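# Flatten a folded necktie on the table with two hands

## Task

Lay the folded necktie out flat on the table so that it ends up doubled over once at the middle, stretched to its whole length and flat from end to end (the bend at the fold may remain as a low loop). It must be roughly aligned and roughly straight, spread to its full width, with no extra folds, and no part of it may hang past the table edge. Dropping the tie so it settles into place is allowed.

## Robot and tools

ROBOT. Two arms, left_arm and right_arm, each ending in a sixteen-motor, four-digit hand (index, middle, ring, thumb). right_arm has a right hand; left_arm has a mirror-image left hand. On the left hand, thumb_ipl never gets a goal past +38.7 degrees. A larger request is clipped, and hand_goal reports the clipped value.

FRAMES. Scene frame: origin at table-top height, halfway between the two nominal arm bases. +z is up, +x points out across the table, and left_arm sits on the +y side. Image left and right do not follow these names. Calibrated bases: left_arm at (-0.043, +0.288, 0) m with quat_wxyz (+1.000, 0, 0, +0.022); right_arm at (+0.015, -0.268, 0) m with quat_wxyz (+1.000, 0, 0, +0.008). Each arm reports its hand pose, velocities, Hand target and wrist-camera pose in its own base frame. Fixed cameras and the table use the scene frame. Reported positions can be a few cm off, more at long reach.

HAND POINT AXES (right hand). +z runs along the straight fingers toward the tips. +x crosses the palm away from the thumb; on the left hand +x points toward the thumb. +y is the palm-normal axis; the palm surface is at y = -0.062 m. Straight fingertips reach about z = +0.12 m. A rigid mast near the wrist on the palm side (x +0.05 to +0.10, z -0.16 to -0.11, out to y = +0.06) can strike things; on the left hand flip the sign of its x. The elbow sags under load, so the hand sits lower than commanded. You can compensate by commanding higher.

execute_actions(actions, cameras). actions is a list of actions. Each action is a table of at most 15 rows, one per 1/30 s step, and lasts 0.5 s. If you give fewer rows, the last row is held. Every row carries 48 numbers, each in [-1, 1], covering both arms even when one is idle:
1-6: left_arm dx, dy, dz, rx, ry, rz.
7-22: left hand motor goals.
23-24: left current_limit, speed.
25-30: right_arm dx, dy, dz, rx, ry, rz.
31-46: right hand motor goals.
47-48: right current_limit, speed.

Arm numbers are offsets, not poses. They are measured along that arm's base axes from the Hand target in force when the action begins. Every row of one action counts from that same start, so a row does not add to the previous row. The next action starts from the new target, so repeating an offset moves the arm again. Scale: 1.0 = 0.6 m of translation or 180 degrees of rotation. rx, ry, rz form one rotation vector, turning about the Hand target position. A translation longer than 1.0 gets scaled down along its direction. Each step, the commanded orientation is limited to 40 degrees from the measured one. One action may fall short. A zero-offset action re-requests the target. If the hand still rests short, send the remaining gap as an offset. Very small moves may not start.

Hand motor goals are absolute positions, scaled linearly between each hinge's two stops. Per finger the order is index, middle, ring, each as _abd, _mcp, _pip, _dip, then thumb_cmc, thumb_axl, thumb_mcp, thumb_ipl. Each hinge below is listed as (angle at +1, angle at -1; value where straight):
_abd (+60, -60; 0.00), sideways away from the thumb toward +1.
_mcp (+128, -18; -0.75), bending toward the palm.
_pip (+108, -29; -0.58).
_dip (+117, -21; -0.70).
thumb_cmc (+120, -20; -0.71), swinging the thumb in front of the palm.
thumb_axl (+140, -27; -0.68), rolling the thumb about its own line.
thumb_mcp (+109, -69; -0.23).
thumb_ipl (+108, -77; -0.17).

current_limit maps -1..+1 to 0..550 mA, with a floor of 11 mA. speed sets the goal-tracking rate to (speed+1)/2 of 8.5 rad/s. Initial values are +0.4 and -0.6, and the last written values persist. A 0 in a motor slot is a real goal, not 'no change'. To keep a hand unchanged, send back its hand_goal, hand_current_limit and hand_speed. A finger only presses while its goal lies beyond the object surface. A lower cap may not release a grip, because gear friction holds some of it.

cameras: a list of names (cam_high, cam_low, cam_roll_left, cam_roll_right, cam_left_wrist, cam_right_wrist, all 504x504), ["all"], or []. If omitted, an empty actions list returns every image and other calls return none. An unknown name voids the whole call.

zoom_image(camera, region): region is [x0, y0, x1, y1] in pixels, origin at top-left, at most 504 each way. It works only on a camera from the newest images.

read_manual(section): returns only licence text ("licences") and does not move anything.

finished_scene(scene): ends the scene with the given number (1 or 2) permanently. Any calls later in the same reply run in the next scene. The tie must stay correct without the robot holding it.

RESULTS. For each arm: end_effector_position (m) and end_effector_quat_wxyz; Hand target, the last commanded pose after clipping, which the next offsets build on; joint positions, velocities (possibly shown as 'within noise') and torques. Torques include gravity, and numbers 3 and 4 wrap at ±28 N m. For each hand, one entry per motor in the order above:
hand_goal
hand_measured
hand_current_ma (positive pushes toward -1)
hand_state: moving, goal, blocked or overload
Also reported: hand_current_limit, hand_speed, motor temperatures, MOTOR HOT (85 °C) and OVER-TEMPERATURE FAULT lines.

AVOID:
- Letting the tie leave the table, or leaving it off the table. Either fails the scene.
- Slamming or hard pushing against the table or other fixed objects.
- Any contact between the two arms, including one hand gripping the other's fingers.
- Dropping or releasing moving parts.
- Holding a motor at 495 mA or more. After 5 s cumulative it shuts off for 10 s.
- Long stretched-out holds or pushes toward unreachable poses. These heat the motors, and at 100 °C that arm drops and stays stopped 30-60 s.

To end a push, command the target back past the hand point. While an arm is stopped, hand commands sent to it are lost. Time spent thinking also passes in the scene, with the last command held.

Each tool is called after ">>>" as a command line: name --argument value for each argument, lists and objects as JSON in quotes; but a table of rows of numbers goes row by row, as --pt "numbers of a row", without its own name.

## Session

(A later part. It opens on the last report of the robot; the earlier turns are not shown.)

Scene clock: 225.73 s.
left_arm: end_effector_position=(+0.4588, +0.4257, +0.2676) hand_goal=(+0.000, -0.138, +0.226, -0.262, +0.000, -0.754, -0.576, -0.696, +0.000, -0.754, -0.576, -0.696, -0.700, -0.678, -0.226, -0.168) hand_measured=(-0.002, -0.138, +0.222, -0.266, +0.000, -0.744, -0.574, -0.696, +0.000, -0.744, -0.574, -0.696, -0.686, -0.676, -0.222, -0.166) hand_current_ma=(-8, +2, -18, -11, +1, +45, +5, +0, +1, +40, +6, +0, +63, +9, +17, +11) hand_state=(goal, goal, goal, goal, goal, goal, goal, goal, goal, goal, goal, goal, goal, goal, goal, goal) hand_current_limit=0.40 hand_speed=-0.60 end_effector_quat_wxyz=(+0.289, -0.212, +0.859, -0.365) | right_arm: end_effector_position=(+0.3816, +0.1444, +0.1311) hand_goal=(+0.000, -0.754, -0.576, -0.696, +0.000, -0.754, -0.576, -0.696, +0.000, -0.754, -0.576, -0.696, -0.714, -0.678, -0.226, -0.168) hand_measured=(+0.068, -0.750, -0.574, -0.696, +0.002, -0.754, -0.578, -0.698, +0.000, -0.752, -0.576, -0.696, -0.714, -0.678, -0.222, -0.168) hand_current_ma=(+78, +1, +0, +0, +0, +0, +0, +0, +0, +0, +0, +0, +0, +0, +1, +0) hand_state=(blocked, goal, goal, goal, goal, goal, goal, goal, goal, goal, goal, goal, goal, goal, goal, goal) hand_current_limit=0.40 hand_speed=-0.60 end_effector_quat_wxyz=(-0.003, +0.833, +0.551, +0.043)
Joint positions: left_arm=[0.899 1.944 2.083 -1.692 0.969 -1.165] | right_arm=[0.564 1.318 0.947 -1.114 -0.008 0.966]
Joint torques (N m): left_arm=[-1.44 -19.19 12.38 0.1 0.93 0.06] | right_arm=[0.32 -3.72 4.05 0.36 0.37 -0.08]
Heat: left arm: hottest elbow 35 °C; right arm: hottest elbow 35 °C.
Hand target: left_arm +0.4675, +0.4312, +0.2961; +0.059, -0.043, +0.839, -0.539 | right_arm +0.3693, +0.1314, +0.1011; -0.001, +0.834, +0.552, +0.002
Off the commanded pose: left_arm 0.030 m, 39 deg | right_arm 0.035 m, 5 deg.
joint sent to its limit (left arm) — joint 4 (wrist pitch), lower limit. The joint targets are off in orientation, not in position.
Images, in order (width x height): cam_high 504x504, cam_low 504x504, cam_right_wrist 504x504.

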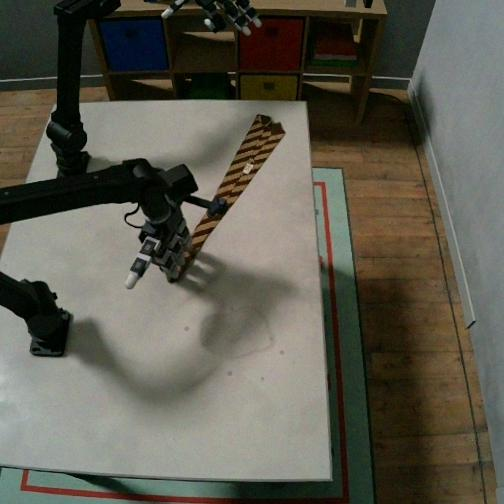

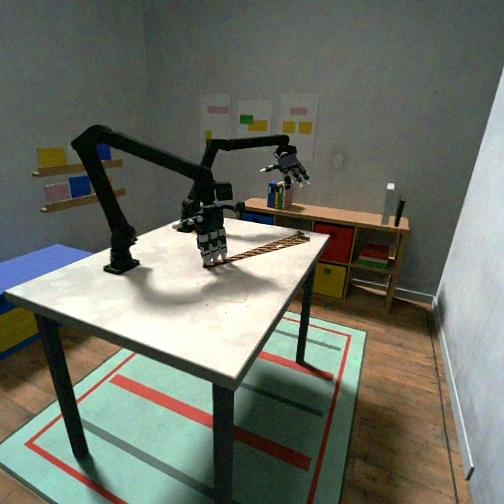

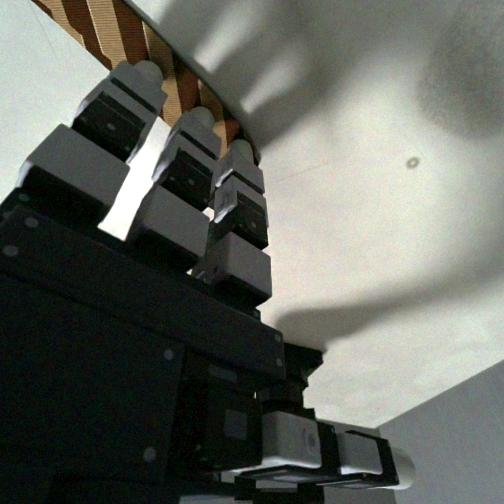

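>>> execute_actions --actions '[[[0,0,0,0,0,0,0,-0.137,0.226,-0.261,0,-0.754,-0.576,-0.696,0,-0.754,-0.576,-0.696,-0.7,-0.678,-0.226,-0.168,0.4,-0.6,0.0,0.0,0.13,0,0,0,0,-0.754,-0.576,-0.696,0,-0.754,-0.576,-0.696,0,-0.754,-0.576,-0.696,-0.714,-0.678,-0.226,-0.168,0.4,-0.6]],[[0,0,0,0,0,0,0,-0.137,0.226,-0.261,0,-0.754,-0.576,-0.696,0,-0.754,-0.576,-0.696,-0.7,-0.678,-0.226,-0.168,0.4,-0.6,0.065,0.14,0.0,0,0,0,0,-0.754,-0.576,-0.696,0,-0.754,-0.576,-0.696,0,-0.754,-0.576,-0.696,-0.714,-0.678,-0.226,-0.168,0.4,-0.6]]]' --cameras '["cam_high","cam_right_wrist","cam_low"]'

>>> zoom_image --camera "cam_right_wrist" --region '[60, 0, 310, 250]'

>>> zoom_image --camera "cam_high" --region '[150, 90, 310, 290]'

>>> zoom_image --camera "cam_low" --region '[180, 200, 340, 300]'

Scene clock: 227.87 s.
left_arm: end_effector_position=(+0.4588, +0.4257, +0.2676) hand_goal=(+0.000, -0.138, +0.226, -0.262, +0.000, -0.754, -0.576, -0.696, +0.000, -0.754, -0.576, -0.696, -0.700, -0.678, -0.226, -0.168) hand_measured=(-0.002, -0.138, +0.222, -0.266, +0.000, -0.744, -0.574, -0.696, +0.000, -0.744, -0.574, -0.696, -0.686, -0.676, -0.222, -0.166) hand_current_ma=(-8, +2, -18, -11, +1, +45, +5, +0, +1, +40, +6, +0, +63, +9, +17, +11) hand_state=(goal, goal, goal, goal, goal, goal, goal, goal, goal, goal, goal, goal, goal, goal, goal, goal) hand_current_limit=0.40 hand_speed=-0.60 end_effector_quat_wxyz=(+0.289, -0.212, +0.859, -0.365) | right_arm: end_effector_position=(+0.3998, +0.2137, +0.1645) hand_goal=(+0.000, -0.754, -0.576, -0.696, +0.000, -0.754, -0.576, -0.696, +0.000, -0.754, -0.576, -0.696, -0.714, -0.678, -0.226, -0.168) hand_measured=(+0.000, -0.752, -0.574, -0.696, +0.000, -0.752, -0.576, -0.698, +0.000, -0.752, -0.576, -0.696, -0.714, -0.678, -0.222, -0.168) hand_current_ma=(+0, +0, +0, +0, +0, +0, +0, +0, +0, +0, +0, +0, +0, +0, +2, +0) hand_state=(goal, goal, goal, goal, goal, goal, goal, goal, goal, goal, goal, goal, goal, goal, goal, goal) hand_current_limit=0.40 hand_speed=-0.60 end_effector_quat_wxyz=(-0.001, +0.829, +0.560, -0.013)
Joint positions: left_arm=[0.899 1.944 2.083 -1.692 0.969 -1.165] | right_arm=[0.68 1.496 1.231 -1.33 -0.004 1.063]
Joint torques (N m): left_arm=[-1.38 -19.19 12.42 0.09 0.93 0.07] | right_arm=[1.2 -9.05 9.16 0.43 0.28 0.04]
Heat: left arm: hottest elbow 35 °C; right arm: hottest elbow 35 °C.
Hand target: left_arm +0.4675, +0.4312, +0.2961; +0.059, -0.043, +0.839, -0.539 | right_arm +0.4084, +0.2154, +0.1792; -0.001, +0.834, +0.552, +0.002
Off the commanded pose: left_arm 0.030 m, 39 deg | right_arm 0.017 m, 2 deg.
joint sent to its limit (left arm) — joint 4 (wrist pitch), lower limit. The joint targets are off in orientation, not in position.
Images, in order (width x height): cam_high 504x504, cam_low 504x504, cam_right_wrist 504x504.

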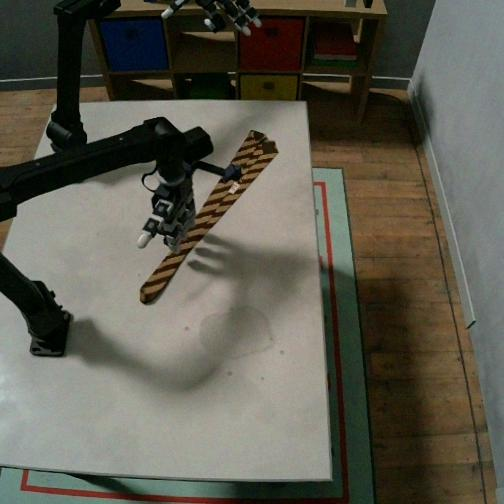

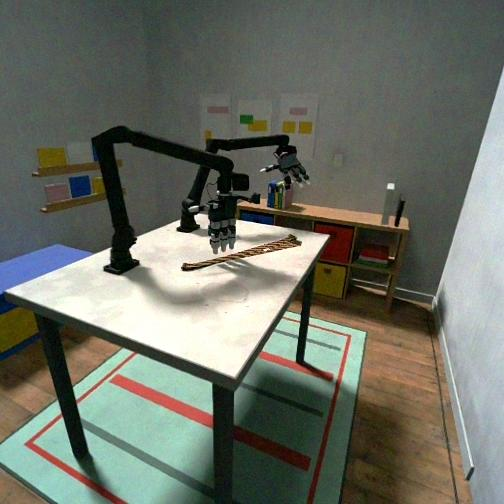

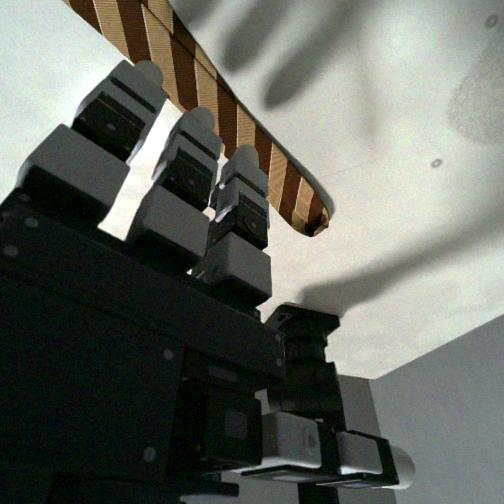

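Scaled by 2.016 from the camera's 504x504 image, which has a finer 720x720 frame.

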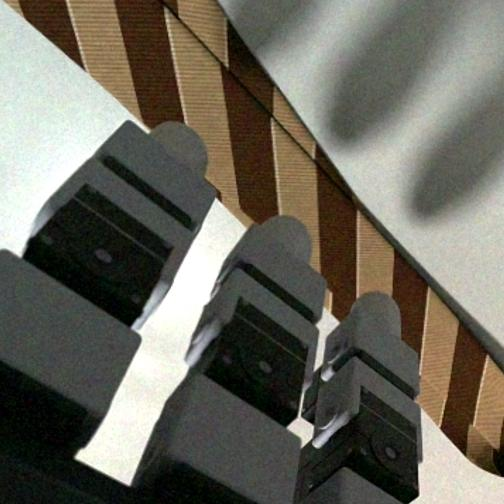

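Scaled by 2.520 from the camera's 504x504 image, which has a finer 720x720 frame.

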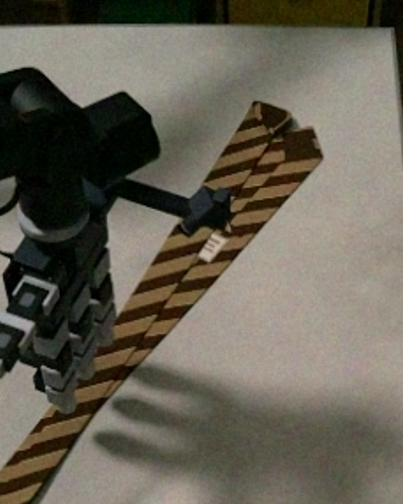

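Scaled by 3.150 from the camera's 504x504 image, which has a finer 720x720 frame.

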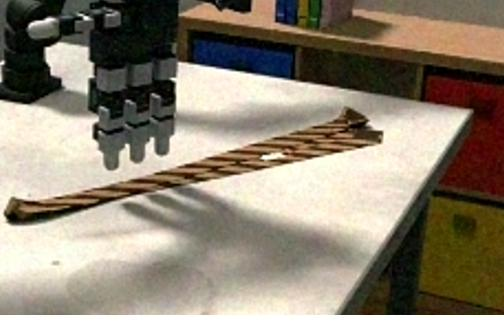

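>>> execute_actions --actions '[[[0,0,0,0,0,0,0,-0.137,0.226,-0.261,0,-0.754,-0.576,-0.696,0,-0.754,-0.576,-0.696,-0.7,-0.678,-0.226,-0.168,0.4,-0.6,0.015,0.0,-0.08,0,0,0,0,-0.754,-0.576,-0.696,0,-0.754,-0.576,-0.696,0,-0.754,-0.576,-0.696,-0.714,-0.678,-0.226,-0.168,0.4,-0.6]],[[0,0,0,0,0,0,0,-0.137,0.226,-0.261,0,-0.754,-0.576,-0.696,0,-0.754,-0.576,-0.696,-0.7,-0.678,-0.226,-0.168,0.4,-0.6,0.0,0.0,-0.045,0,0,0,0,-0.754,-0.576,-0.696,0,-0.754,-0.576,-0.696,0,-0.754,-0.576,-0.696,-0.714,-0.678,-0.226,-0.168,0.4,-0.6]]]' --cameras '["cam_high","cam_right_wrist"]'

>>> zoom_image --camera "cam_right_wrist" --region '[60, 0, 310, 250]'

>>> zoom_image --camera "cam_high" --region '[120, 110, 300, 310]'

Scene clock: 230.03 s.
left_arm: end_effector_position=(+0.4588, +0.4257, +0.2676) hand_goal=(+0.000, -0.138, +0.226, -0.262, +0.000, -0.754, -0.576, -0.696, +0.000, -0.754, -0.576, -0.696, -0.700, -0.678, -0.226, -0.168) hand_measured=(-0.002, -0.138, +0.222, -0.266, +0.000, -0.744, -0.574, -0.696, +0.000, -0.744, -0.574, -0.696, -0.686, -0.676, -0.222, -0.166) hand_current_ma=(-8, +2, -18, -11, +1, +45, +5, +0, +1, +40, +6, +0, +63, +9, +17, +11) hand_state=(goal, goal, goal, goal, goal, goal, goal, goal, goal, goal, goal, goal, goal, goal, goal, goal) hand_current_limit=0.40 hand_speed=-0.60 end_effector_quat_wxyz=(+0.289, -0.212, +0.859, -0.365) | right_arm: end_effector_position=(+0.4193, +0.2219, +0.1281) hand_goal=(+0.000, -0.754, -0.576, -0.696, +0.000, -0.754, -0.576, -0.696, +0.000, -0.754, -0.576, -0.696, -0.714, -0.678, -0.226, -0.168) hand_measured=(+0.000, -0.754, -0.576, -0.698, -0.002, -0.756, -0.578, -0.698, +0.000, -0.754, -0.576, -0.696, -0.714, -0.678, -0.222, -0.168) hand_current_ma=(+0, +0, +0, +0, +0, +0, +0, +0, +0, +0, +0, +0, +0, +0, +1, +0) hand_state=(goal, goal, goal, goal, goal, goal, goal, goal, goal, goal, goal, goal, goal, goal, goal, goal) hand_current_limit=0.40 hand_speed=-0.60 end_effector_quat_wxyz=(-0.003, +0.832, +0.554, +0.022)
Joint positions: left_arm=[0.899 1.944 2.083 -1.692 0.969 -1.165] | right_arm=[0.668 1.539 1.173 -1.161 -0.003 1.064]
Joint torques (N m): left_arm=[-1.49 -19.08 12.38 0.09 0.93 0.07] | right_arm=[0.73 -7.77 5.08 1.28 0.15 -0.07]
Heat: left arm: hottest elbow 35 °C; right arm: hottest elbow 35 °C.
Hand target: left_arm +0.4675, +0.4312, +0.2961; +0.059, -0.043, +0.839, -0.539 | right_arm +0.4173, +0.2154, +0.1042; -0.001, +0.834, +0.552, +0.002
Off the commanded pose: left_arm 0.030 m, 39 deg | right_arm 0.025 m, 2 deg.
joint sent to its limit (left arm) — joint 4 (wrist pitch), lower limit. The joint targets are off in orientation, not in position.
Images, in order (width x height): cam_high 504x504, cam_right_wrist 504x504.

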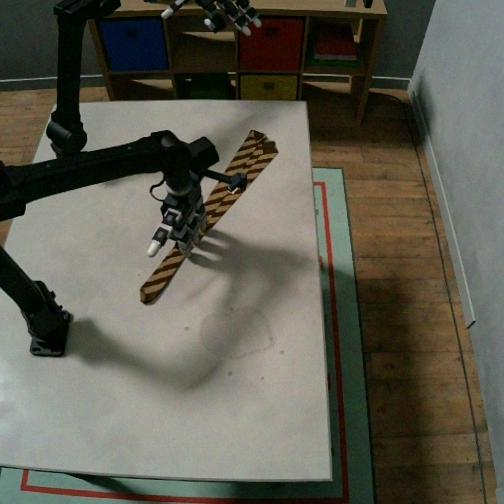

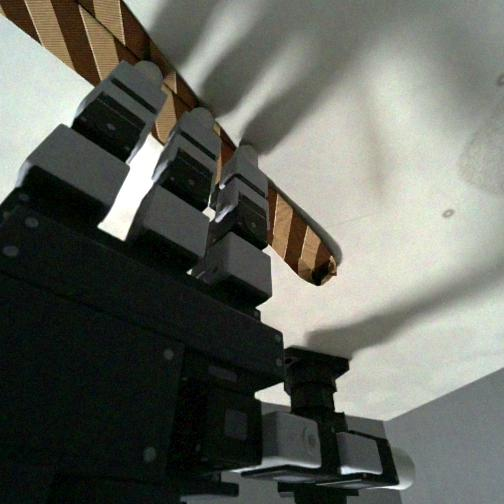

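Scaled by 2.016 from the camera's 504x504 image, which has a finer 720x720 frame.

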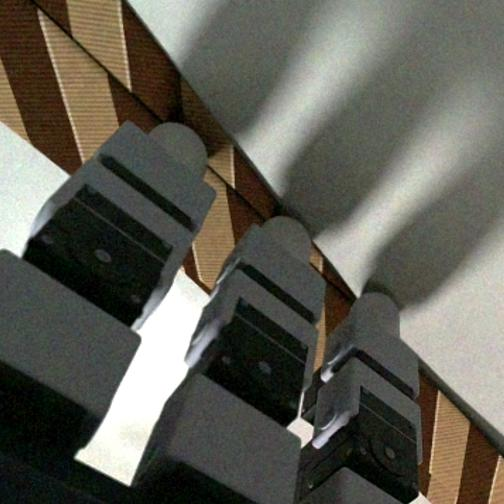

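Scaled by 2.520 from the camera's 504x504 image, which has a finer 720x720 frame.

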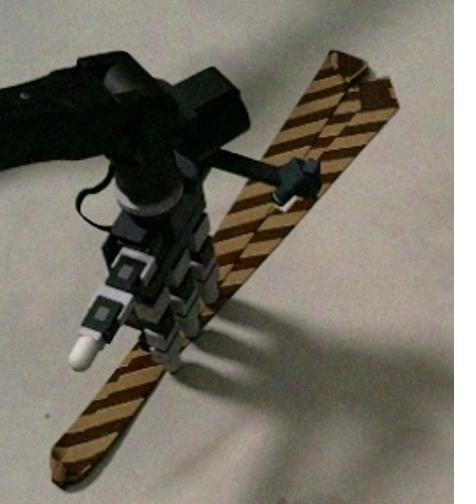

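>>> execute_actions --actions '[[[0,0,0,0,0,0,0,-0.137,0.226,-0.261,0,-0.754,-0.576,-0.696,0,-0.754,-0.576,-0.696,-0.7,-0.678,-0.226,-0.168,0.4,-0.6,0.0,0.0,0.08,0,0,0,0,-0.754,-0.576,-0.696,0,-0.754,-0.576,-0.696,0,-0.754,-0.576,-0.696,-0.714,-0.678,-0.226,-0.168,0.4,-0.6]],[[0,0,0,0,0,0,0,-0.137,0.226,-0.261,0,-0.754,-0.576,-0.696,0,-0.754,-0.576,-0.696,-0.7,-0.678,-0.226,-0.168,0.4,-0.6,-0.028,0.01,0.0,0,0,0,0,-0.754,-0.576,-0.696,0,-0.754,-0.576,-0.696,0,-0.754,-0.576,-0.696,-0.714,-0.678,-0.226,-0.168,0.4,-0.6]],[[0,0,0,0,0,0,0,-0.137,0.226,-0.261,0,-0.754,-0.576,-0.696,0,-0.754,-0.576,-0.696,-0.7,-0.678,-0.226,-0.168,0.4,-0.6,0.0,0.0,-0.085,0,0,0,0,-0.754,-0.576,-0.696,0,-0.754,-0.576,-0.696,0,-0.754,-0.576,-0.696,-0.714,-0.678,-0.226,-0.168,0.4,-0.6]]]' --cameras '["cam_high","cam_right_wrist"]'

>>> zoom_image --camera "cam_right_wrist" --region '[60, 0, 310, 250]'

>>> zoom_image --camera "cam_high" --region '[120, 110, 300, 310]'

Scene clock: 232.40 s.
left_arm: end_effector_position=(+0.4588, +0.4257, +0.2676) hand_goal=(+0.000, -0.138, +0.226, -0.262, +0.000, -0.754, -0.576, -0.696, +0.000, -0.754, -0.576, -0.696, -0.700, -0.678, -0.226, -0.168) hand_measured=(-0.002, -0.138, +0.222, -0.266, +0.000, -0.744, -0.574, -0.696, +0.000, -0.744, -0.574, -0.696, -0.686, -0.676, -0.222, -0.166) hand_current_ma=(-8, +2, -18, -11, +1, +45, +5, +0, +1, +40, +6, +0, +63, +9, +17, +11) hand_state=(goal, goal, goal, goal, goal, goal, goal, goal, goal, goal, goal, goal, goal, goal, goal, goal) hand_current_limit=0.40 hand_speed=-0.60 end_effector_quat_wxyz=(+0.289, -0.212, +0.859, -0.365) | right_arm: end_effector_position=(+0.4052, +0.2218, +0.1298) hand_goal=(+0.000, -0.754, -0.576, -0.696, +0.000, -0.754, -0.576, -0.696, +0.000, -0.754, -0.576, -0.696, -0.714, -0.678, -0.226, -0.168) hand_measured=(-0.014, -0.764, -0.582, -0.698, +0.002, -0.756, -0.578, -0.698, +0.000, -0.754, -0.576, -0.696, -0.714, -0.678, -0.222, -0.168) hand_current_ma=(-5, -4, -1, +0, +0, +0, +0, +0, +0, +0, +0, +0, +0, +0, +1, +0) hand_state=(goal, goal, goal, goal, goal, goal, goal, goal, goal, goal, goal, goal, goal, goal, goal, goal) hand_current_limit=0.40 hand_speed=-0.60 end_effector_quat_wxyz=(-0.002, +0.833, +0.552, +0.022)
Joint positions: left_arm=[0.899 1.944 2.083 -1.692 0.969 -1.165] | right_arm=[0.689 1.511 1.145 -1.162 0.001 1.089]
Joint torques (N m): left_arm=[-1.44 -19.25 12.38 0.06 0.94 0.07] | right_arm=[2.32 -6.24 4.92 1.55 0.06 0.03]
Heat: left arm: hottest elbow 35 °C; right arm: hottest elbow 34 °C.
Hand target: left_arm +0.4675, +0.4312, +0.2961; +0.059, -0.043, +0.839, -0.539 | right_arm +0.4004, +0.2214, +0.1011; -0.001, +0.834, +0.552, +0.002
Off the commanded pose: left_arm 0.030 m, 39 deg | right_arm 0.029 m, 2 deg.
joint sent to its limit (left arm) — joint 4 (wrist pitch), lower limit. The joint targets are off in orientation, not in position.
Images, in order (width x height): cam_high 504x504, cam_right_wrist 504x504.

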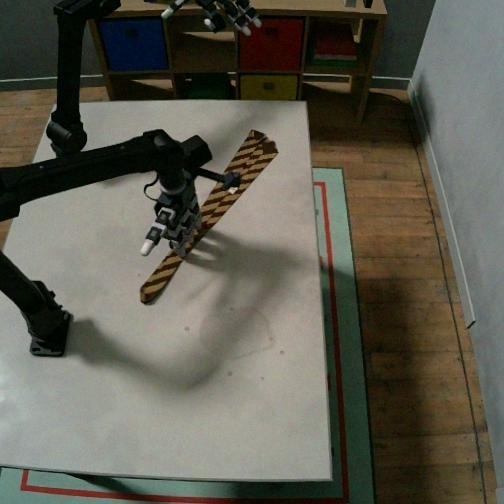

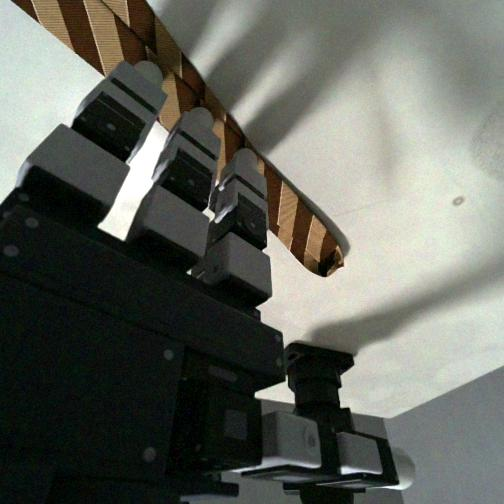

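Scaled by 2.016 from the camera's 504x504 image, which has a finer 720x720 frame.

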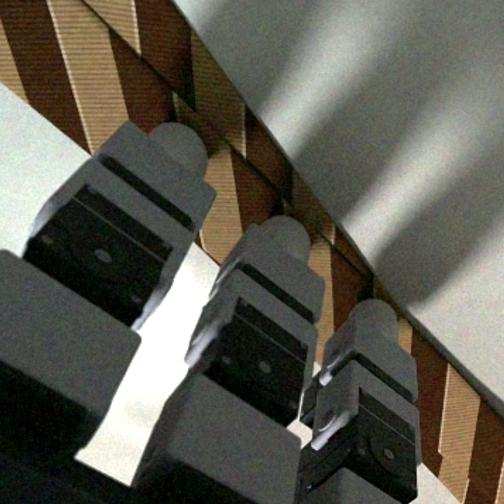

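Scaled by 2.520 from the camera's 504x504 image, which has a finer 720x720 frame.

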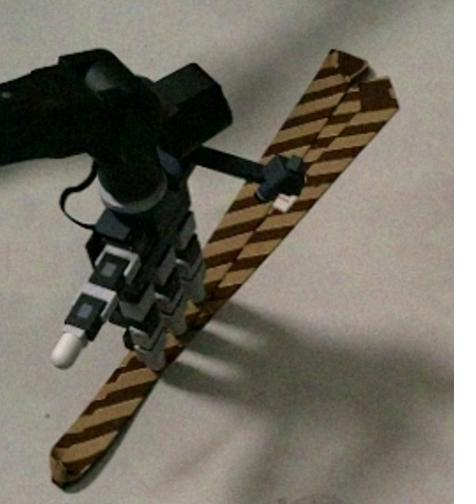

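>>> execute_actions --actions '[[[0,0,0,0,0,0,0,-0.137,0.226,-0.261,0,-0.754,-0.576,-0.696,0,-0.754,-0.576,-0.696,-0.7,-0.678,-0.226,-0.168,0.4,-0.6,-0.024,-0.045,0,0,0,0,0,-0.754,-0.576,-0.696,0,-0.754,-0.576,-0.696,0,-0.754,-0.576,-0.696,-0.714,-0.678,-0.226,-0.168,0.4,-0.6]],[[0,0,0,0,0,0,0,-0.137,0.226,-0.261,0,-0.754,-0.576,-0.696,0,-0.754,-0.576,-0.696,-0.7,-0.678,-0.226,-0.168,0.4,-0.6,-0.022,-0.045,0,0,0,0,0,-0.754,-0.576,-0.696,0,-0.754,-0.576,-0.696,0,-0.754,-0.576,-0.696,-0.714,-0.678,-0.226,-0.168,0.4,-0.6]]]' --cameras '["cam_high","cam_low"]'

>>> zoom_image --camera "cam_low" --region '[160, 200, 340, 300]'

>>> zoom_image --camera "cam_high" --region '[120, 110, 300, 310]'

Scene clock: 234.00 s.
left_arm: end_effector_position=(+0.4588, +0.4257, +0.2676) hand_goal=(+0.000, -0.138, +0.226, -0.262, +0.000, -0.754, -0.576, -0.696, +0.000, -0.754, -0.576, -0.696, -0.700, -0.678, -0.226, -0.168) hand_measured=(-0.002, -0.138, +0.222, -0.266, +0.000, -0.744, -0.574, -0.696, +0.000, -0.744, -0.574, -0.696, -0.686, -0.676, -0.222, -0.166) hand_current_ma=(-8, +2, -18, -11, +1, +45, +5, +0, +1, +40, +6, +0, +63, +9, +17, +11) hand_state=(goal, goal, goal, goal, goal, goal, goal, goal, goal, goal, goal, goal, goal, goal, goal, goal) hand_current_limit=0.40 hand_speed=-0.60 end_effector_quat_wxyz=(+0.289, -0.212, +0.859, -0.365) | right_arm: end_effector_position=(+0.3823, +0.1790, +0.1305) hand_goal=(+0.000, -0.754, -0.576, -0.696, +0.000, -0.754, -0.576, -0.696, +0.000, -0.754, -0.576, -0.696, -0.714, -0.678, -0.226, -0.168) hand_measured=(+0.050, -0.752, -0.576, -0.696, +0.002, -0.754, -0.578, -0.698, +0.000, -0.754, -0.576, -0.696, -0.714, -0.678, -0.222, -0.168) hand_current_ma=(+47, +0, +0, +0, +0, +0, +0, +0, +0, +0, +0, +0, +0, +0, +1, +0) hand_state=(blocked, goal, goal, goal, goal, goal, goal, goal, goal, goal, goal, goal, goal, goal, goal, goal) hand_current_limit=0.40 hand_speed=-0.60 end_effector_quat_wxyz=(-0.005, +0.834, +0.551, +0.039)
Joint positions: left_arm=[0.899 1.944 2.083 -1.692 0.969 -1.165] | right_arm=[0.639 1.377 1.004 -1.12 -0.006 1.043]
Joint torques (N m): left_arm=[-1.38 -19.19 12.38 0.09 0.93 0.06] | right_arm=[1.03 -4.6 4.25 1.02 0.32 -0.18]
Heat: left arm: hottest elbow 35 °C; right arm: hottest elbow 34 °C.
Hand target: left_arm +0.4675, +0.4312, +0.2961; +0.059, -0.043, +0.839, -0.539 | right_arm +0.3729, +0.1674, +0.1010; -0.001, +0.834, +0.552, +0.002
Off the commanded pose: left_arm 0.030 m, 39 deg | right_arm 0.033 m, 4 deg.
joint sent to its limit (left arm) — joint 4 (wrist pitch), lower limit. The joint targets are off in orientation, not in position.
Images, in order (width x height): cam_high 504x504, cam_low 504x504.

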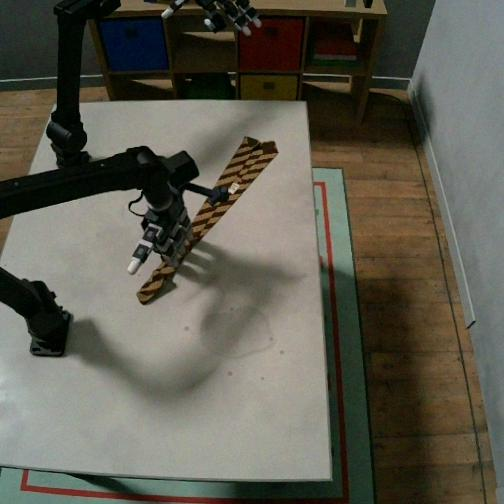

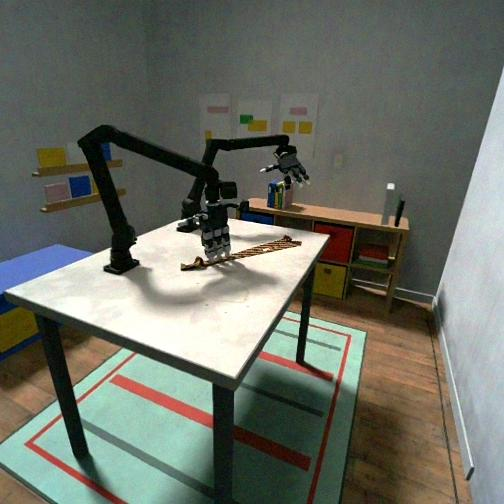

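Scaled by 2.800 from the camera's 504x504 image, which has a finer 720x720 frame.

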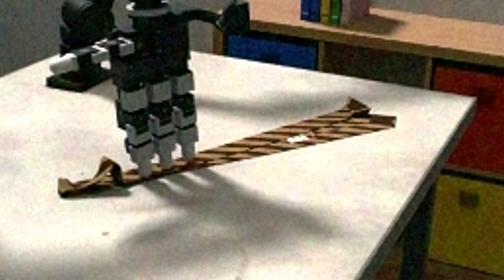

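Scaled by 2.520 from the camera's 504x504 image, which has a finer 720x720 frame.

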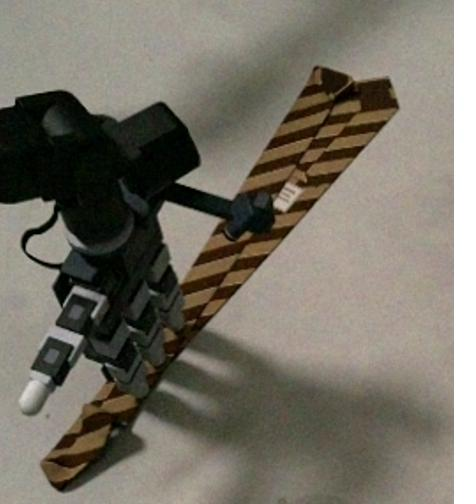

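>>> execute_actions --actions '[[[0,0,0,0,0,0,0,-0.137,0.226,-0.261,0,-0.754,-0.576,-0.696,0,-0.754,-0.576,-0.696,-0.7,-0.678,-0.226,-0.168,0.4,-0.6,-0.024,-0.045,0,0,0,0,0,-0.754,-0.576,-0.696,0,-0.754,-0.576,-0.696,0,-0.754,-0.576,-0.696,-0.714,-0.678,-0.226,-0.168,0.4,-0.6]],[[0,0,0,0,0,0,0,-0.137,0.226,-0.261,0,-0.754,-0.576,-0.696,0,-0.754,-0.576,-0.696,-0.7,-0.678,-0.226,-0.168,0.4,-0.6,0.018,0.025,0.03,0,0,0,0,-0.754,-0.576,-0.696,0,-0.754,-0.576,-0.696,0,-0.754,-0.576,-0.696,-0.714,-0.678,-0.226,-0.168,0.4,-0.6]],[[0,0,0,0,0,0,0,-0.137,0.226,-0.261,0,-0.754,-0.576,-0.696,0,-0.754,-0.576,-0.696,-0.7,-0.678,-0.226,-0.168,0.4,-0.6,0.0,0.0,0.06,0,0,0,0,-0.754,-0.576,-0.696,0,-0.754,-0.576,-0.696,0,-0.754,-0.576,-0.696,-0.714,-0.678,-0.226,-0.168,0.4,-0.6]]]' --cameras '["cam_high","cam_low"]'

>>> zoom_image --camera "cam_low" --region '[160, 200, 340, 300]'

>>> zoom_image --camera "cam_high" --region '[120, 110, 300, 310]'

Scene clock: 236.63 s.
left_arm: end_effector_position=(+0.4588, +0.4257, +0.2676) hand_goal=(+0.000, -0.138, +0.226, -0.262, +0.000, -0.754, -0.576, -0.696, +0.000, -0.754, -0.576, -0.696, -0.700, -0.678, -0.226, -0.168) hand_measured=(-0.002, -0.138, +0.222, -0.266, +0.000, -0.744, -0.574, -0.696, +0.000, -0.744, -0.574, -0.696, -0.686, -0.676, -0.222, -0.166) hand_current_ma=(-8, +2, -18, -11, +1, +45, +5, +0, +1, +40, +6, +0, +63, +9, +17, +11) hand_state=(goal, goal, goal, goal, goal, goal, goal, goal, goal, goal, goal, goal, goal, goal, goal, goal) hand_current_limit=0.40 hand_speed=-0.60 end_effector_quat_wxyz=(+0.289, -0.212, +0.859, -0.365) | right_arm: end_effector_position=(+0.3568, +0.1428, +0.1366) hand_goal=(+0.000, -0.754, -0.576, -0.696, +0.000, -0.754, -0.576, -0.696, +0.000, -0.754, -0.576, -0.696, -0.714, -0.678, -0.226, -0.168) hand_measured=(+0.002, -0.750, -0.574, -0.694, +0.000, -0.750, -0.574, -0.696, +0.000, -0.752, -0.576, -0.696, -0.714, -0.678, -0.222, -0.168) hand_current_ma=(+0, +1, +0, +0, +0, +1, +0, +0, +0, +0, +0, +0, +0, +0, +2, +0) hand_state=(goal, goal, goal, goal, goal, goal, goal, goal, goal, goal, goal, goal, goal, goal, goal, goal) hand_current_limit=0.40 hand_speed=-0.60 end_effector_quat_wxyz=(-0.001, +0.834, +0.551, -0.018)
Joint positions: left_arm=[0.899 1.944 2.083 -1.692 0.969 -1.165] | right_arm=[0.601 1.331 0.986 -1.261 -0.002 1.005]
Joint torques (N m): left_arm=[-1.44 -19.19 12.41 0.05 0.93 0.06] | right_arm=[2.73 -6.01 10.32 0.17 0.18 0.05]
Motor temperatures (°C): left_arm=[23 27 36 22 24 19] | right_arm=[26 22 34 19 22 22]
Heat: left arm: hottest elbow 36 °C; right arm: hottest elbow 34 °C.
Hand target: left_arm +0.4675, +0.4312, +0.2961; +0.059, -0.043, +0.839, -0.539 | right_arm +0.3693, +0.1555, +0.1551; -0.001, +0.834, +0.552, +0.002
Off the commanded pose: left_arm 0.030 m, 39 deg | right_arm 0.026 m, 2 deg.
joint sent to its limit (left arm) — joint 4 (wrist pitch), lower limit. The joint targets are off in orientation, not in position.
Images, in order (width x height): cam_high 504x504, cam_low 504x504.

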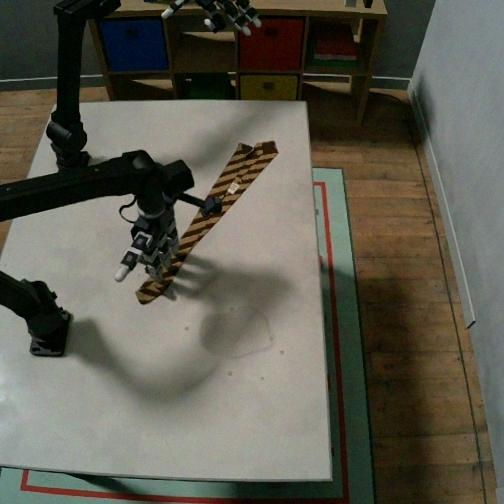

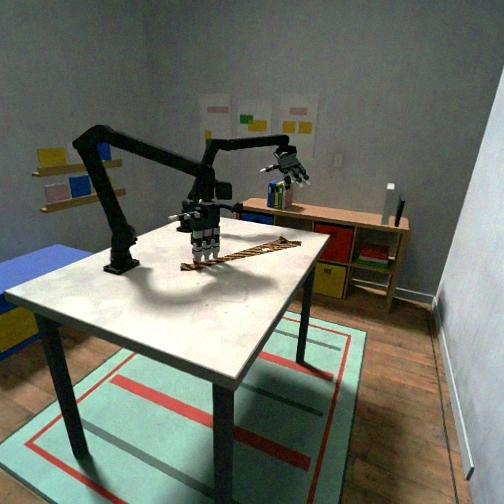

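Scaled by 2.800 from the camera's 504x504 image, which has a finer 720x720 frame.

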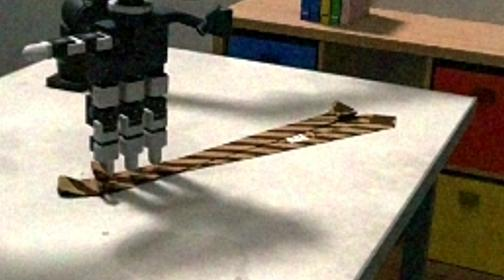

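Scaled by 2.520 from the camera's 504x504 image, which has a finer 720x720 frame.

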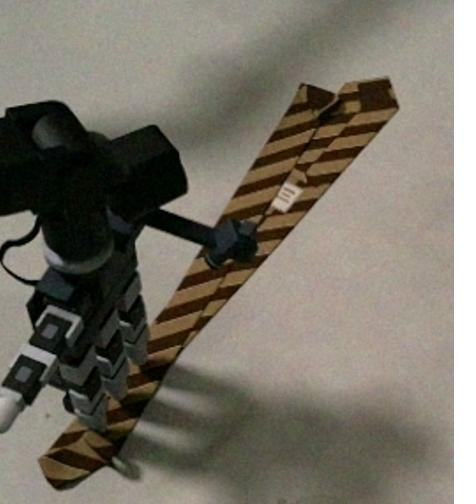

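>>> execute_actions --actions '[[[0,0,0,0,0,0,0,-0.137,0.226,-0.261,0,-0.754,-0.576,-0.696,0,-0.754,-0.576,-0.696,-0.7,-0.678,-0.226,-0.168,0.4,-0.6,0.0,0.0,0.1,0,0,0,0,-0.754,-0.576,-0.696,0,-0.754,-0.576,-0.696,0,-0.754,-0.576,-0.696,-0.714,-0.678,-0.226,-0.168,0.4,-0.6]],[[0,0,0,0,0,0,0,-0.137,0.226,-0.261,0,-0.754,-0.576,-0.696,0,-0.754,-0.576,-0.696,-0.7,-0.678,-0.226,-0.168,0.4,-0.6,-0.1,0.0,0.05,0,0,0,0,-0.754,-0.576,-0.696,0,-0.754,-0.576,-0.696,0,-0.754,-0.576,-0.696,-0.714,-0.678,-0.226,-0.168,0.4,-0.6]]]' --cameras '["cam_high","cam_low","cam_right_wrist","cam_roll_left","cam_roll_right"]'

>>> zoom_image --camera "cam_low" --region '[160, 220, 320, 300]'

>>> zoom_image --camera "cam_high" --region '[120, 220, 220, 320]'

Scene clock: 238.60 s.
left_arm: end_effector_position=(+0.4588, +0.4257, +0.2676) hand_goal=(+0.000, -0.138, +0.226, -0.262, +0.000, -0.754, -0.576, -0.696, +0.000, -0.754, -0.576, -0.696, -0.700, -0.678, -0.226, -0.168) hand_measured=(-0.002, -0.138, +0.222, -0.266, +0.000, -0.744, -0.574, -0.696, +0.000, -0.744, -0.574, -0.696, -0.686, -0.676, -0.222, -0.166) hand_current_ma=(-8, +2, -18, -11, +1, +45, +5, +0, +1, +40, +6, +0, +63, +9, +17, +11) hand_state=(goal, goal, goal, goal, goal, goal, goal, goal, goal, goal, goal, goal, goal, goal, goal, goal) hand_current_limit=0.40 hand_speed=-0.60 end_effector_quat_wxyz=(+0.289, -0.212, +0.859, -0.365) | right_arm: end_effector_position=(+0.3088, +0.1578, +0.2476) hand_goal=(+0.000, -0.754, -0.576, -0.696, +0.000, -0.754, -0.576, -0.696, +0.000, -0.754, -0.576, -0.696, -0.714, -0.678, -0.226, -0.168) hand_measured=(+0.002, -0.752, -0.574, -0.694, +0.000, -0.752, -0.574, -0.696, +0.002, -0.752, -0.576, -0.696, -0.712, -0.678, -0.220, -0.168) hand_current_ma=(+0, +0, +0, +0, +0, +0, +0, +0, +0, +0, +0, +0, +0, +0, +2, +0) hand_state=(goal, goal, goal, goal, goal, goal, goal, goal, goal, goal, goal, goal, goal, goal, goal, goal) hand_current_limit=0.40 hand_speed=-0.60 end_effector_quat_wxyz=(-0.003, +0.830, +0.558, +0.010)
Joint positions: left_arm=[0.899 1.944 2.083 -1.692 0.969 -1.165] | right_arm=[0.723 1.157 1.132 -1.526 -0.004 1.109]
Joint torques (N m): left_arm=[-1.49 -19.08 12.38 0.08 0.93 0.05] | right_arm=[0.5 -2.9 7.39 0.14 0.24 0.03]
Heat: left arm: hottest elbow 36 °C; right arm: hottest elbow 34 °C.
Hand target: left_arm +0.4675, +0.4312, +0.2961; +0.059, -0.043, +0.839, -0.539 | right_arm +0.3093, +0.1555, +0.2450; -0.001, +0.834, +0.552, +0.002
Off the commanded pose: left_arm 0.030 m, 39 deg | right_arm 0.003 m, 1 deg.
joint sent to its limit (left arm) — joint 4 (wrist pitch), lower limit. The joint targets are off in orientation, not in position.
Images, in order (width x height): cam_high 504x504, cam_low 504x504, cam_roll_left 504x504, cam_roll_right 504x504, cam_right_wrist 504x504.

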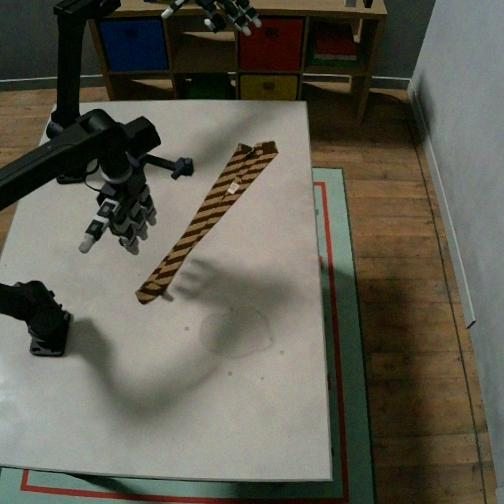

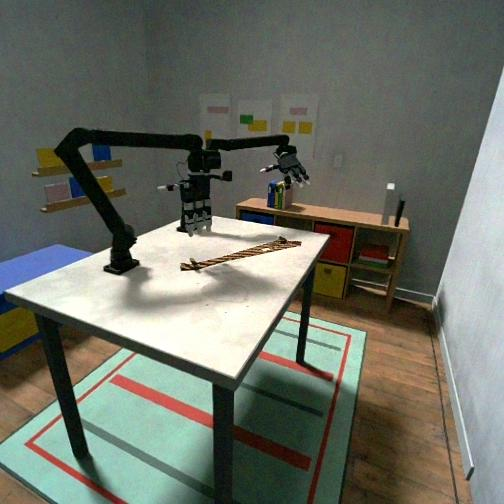

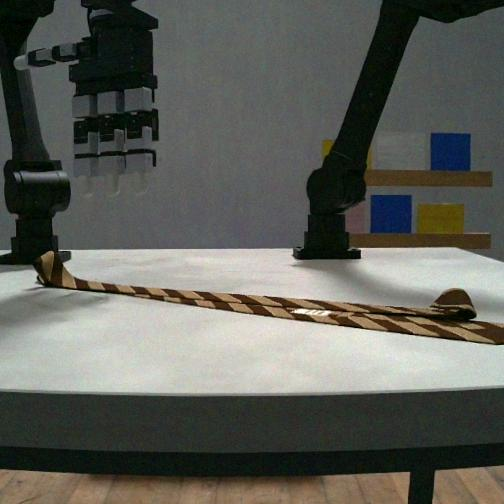

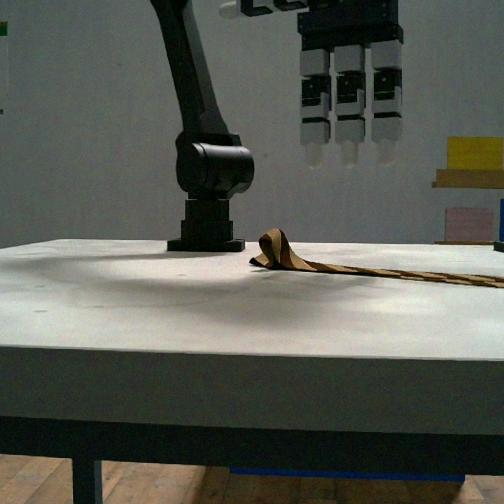

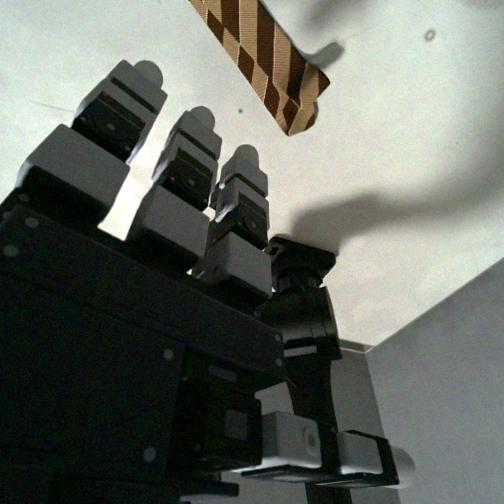

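Scaled by 3.150 from the camera's 504x504 image, which has a finer 720x720 frame.

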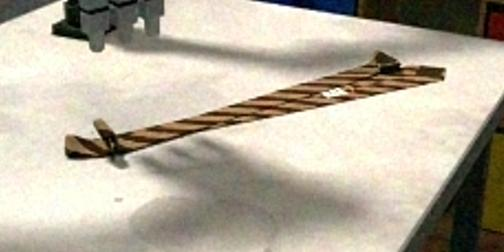

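Scaled by 5.040 from the camera's 504x504 image, which has a finer 720x720 frame.

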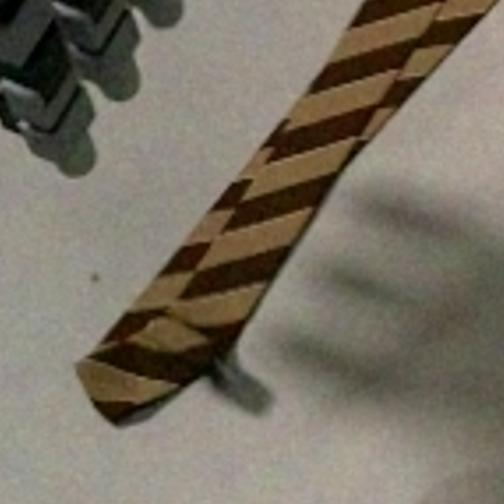

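>>> execute_actions --actions '[[[0,0,0,0,0,0,0,-0.137,0.226,-0.261,0,-0.754,-0.576,-0.696,0,-0.754,-0.576,-0.696,-0.7,-0.678,-0.226,-0.168,0.4,-0.6,0.035,-0.085,0.0,0,0,0,0,-0.754,-0.576,-0.696,0,0.2,0.3,0.3,0,0.2,0.3,0.3,-0.714,-0.678,-0.226,-0.168,0.4,-0.6]],[[0,0,0,0,0,0,0,-0.137,0.226,-0.261,0,-0.754,-0.576,-0.696,0,-0.754,-0.576,-0.696,-0.7,-0.678,-0.226,-0.168,0.4,-0.6,0.0,0.0,-0.13,0,0,0,0,-0.754,-0.576,-0.696,0,0.2,0.3,0.3,0,0.2,0.3,0.3,-0.714,-0.678,-0.226,-0.168,0.4,-0.6]]]' --cameras '["cam_high","cam_right_wrist","cam_roll_right"]'

>>> zoom_image --camera "cam_high" --region '[120, 220, 220, 320]'

Scene clock: 241.00 s.
left_arm: end_effector_position=(+0.4588, +0.4257, +0.2676) hand_goal=(+0.000, -0.138, +0.226, -0.262, +0.000, -0.754, -0.576, -0.696, +0.000, -0.754, -0.576, -0.696, -0.700, -0.678, -0.226, -0.168) hand_measured=(-0.002, -0.138, +0.222, -0.266, +0.000, -0.744, -0.574, -0.696, +0.000, -0.744, -0.574, -0.696, -0.686, -0.676, -0.222, -0.166) hand_current_ma=(-8, +2, -18, -11, +1, +45, +5, +0, +1, +40, +6, +0, +63, +9, +17, +11) hand_state=(goal, goal, goal, goal, goal, goal, goal, goal, goal, goal, goal, goal, goal, goal, goal, goal) hand_current_limit=0.40 hand_speed=-0.60 end_effector_quat_wxyz=(+0.289, -0.212, +0.859, -0.365) | right_arm: end_effector_position=(+0.3274, +0.0988, +0.1640) hand_goal=(+0.000, -0.754, -0.576, -0.696, +0.000, +0.200, +0.300, +0.300, +0.000, +0.200, +0.300, +0.300, -0.714, -0.678, -0.226, -0.168) hand_measured=(+0.000, -0.752, -0.574, -0.694, +0.000, +0.182, +0.294, +0.298, +0.000, +0.180, +0.294, +0.298, -0.714, -0.678, -0.222, -0.168) hand_current_ma=(+0, +0, +0, +0, +0, -12, -1, +0, +0, -13, -2, +0, +0, +0, +1, +0) hand_state=(goal, goal, goal, goal, goal, goal, goal, goal, goal, blocked, goal, goal, goal, goal, goal, goal) hand_current_limit=0.40 hand_speed=-0.60 end_effector_quat_wxyz=(-0.002, +0.839, +0.543, -0.008)
Joint positions: left_arm=[0.899 1.944 2.083 -1.692 0.969 -1.165] | right_arm=[0.537 1.166 0.92 -1.34 -0.003 0.958]
Joint torques (N m): left_arm=[-1.49 -19.31 12.4 0.06 0.94 0.07] | right_arm=[3.14 -4.42 7.13 0.92 0.32 -0.14]
Heat: left arm: hottest elbow 36 °C; right arm: hottest elbow 34 °C.
Hand target: left_arm +0.4675, +0.4312, +0.2961; +0.059, -0.043, +0.839, -0.539 | right_arm +0.3302, +0.1044, +0.1670; -0.001, +0.834, +0.552, +0.001
Off the commanded pose: left_arm 0.030 m, 39 deg | right_arm 0.007 m, 2 deg.
joint sent to its limit (left arm) — joint 4 (wrist pitch), lower limit. The joint targets are off in orientation, not in position.
Images, in order (width x height): cam_high 504x504, cam_roll_right 504x504, cam_right_wrist 504x504.

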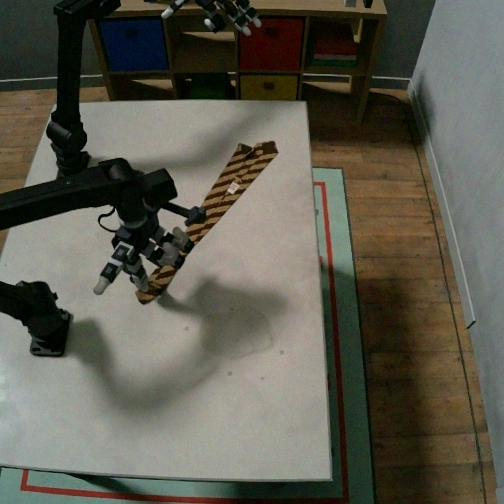

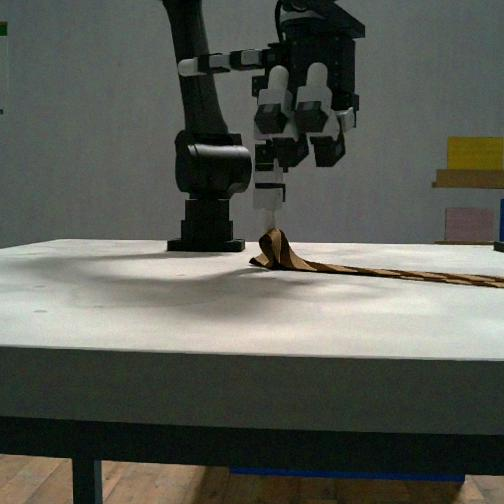

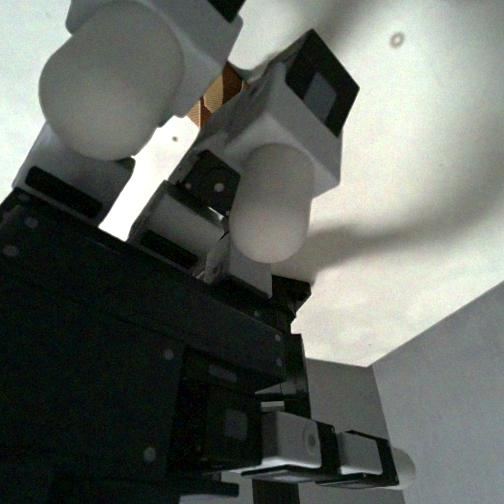

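Scaled by 5.040 from the camera's 504x504 image, which has a finer 720x720 frame.

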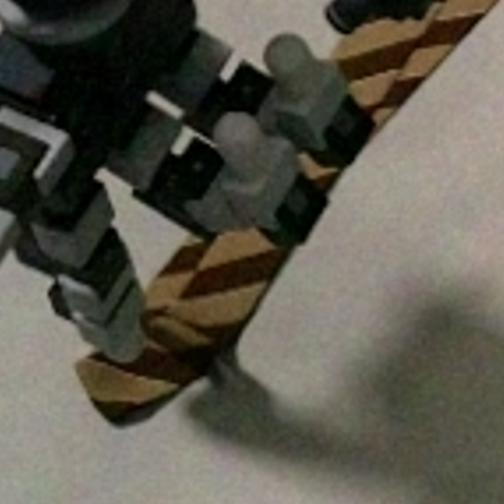

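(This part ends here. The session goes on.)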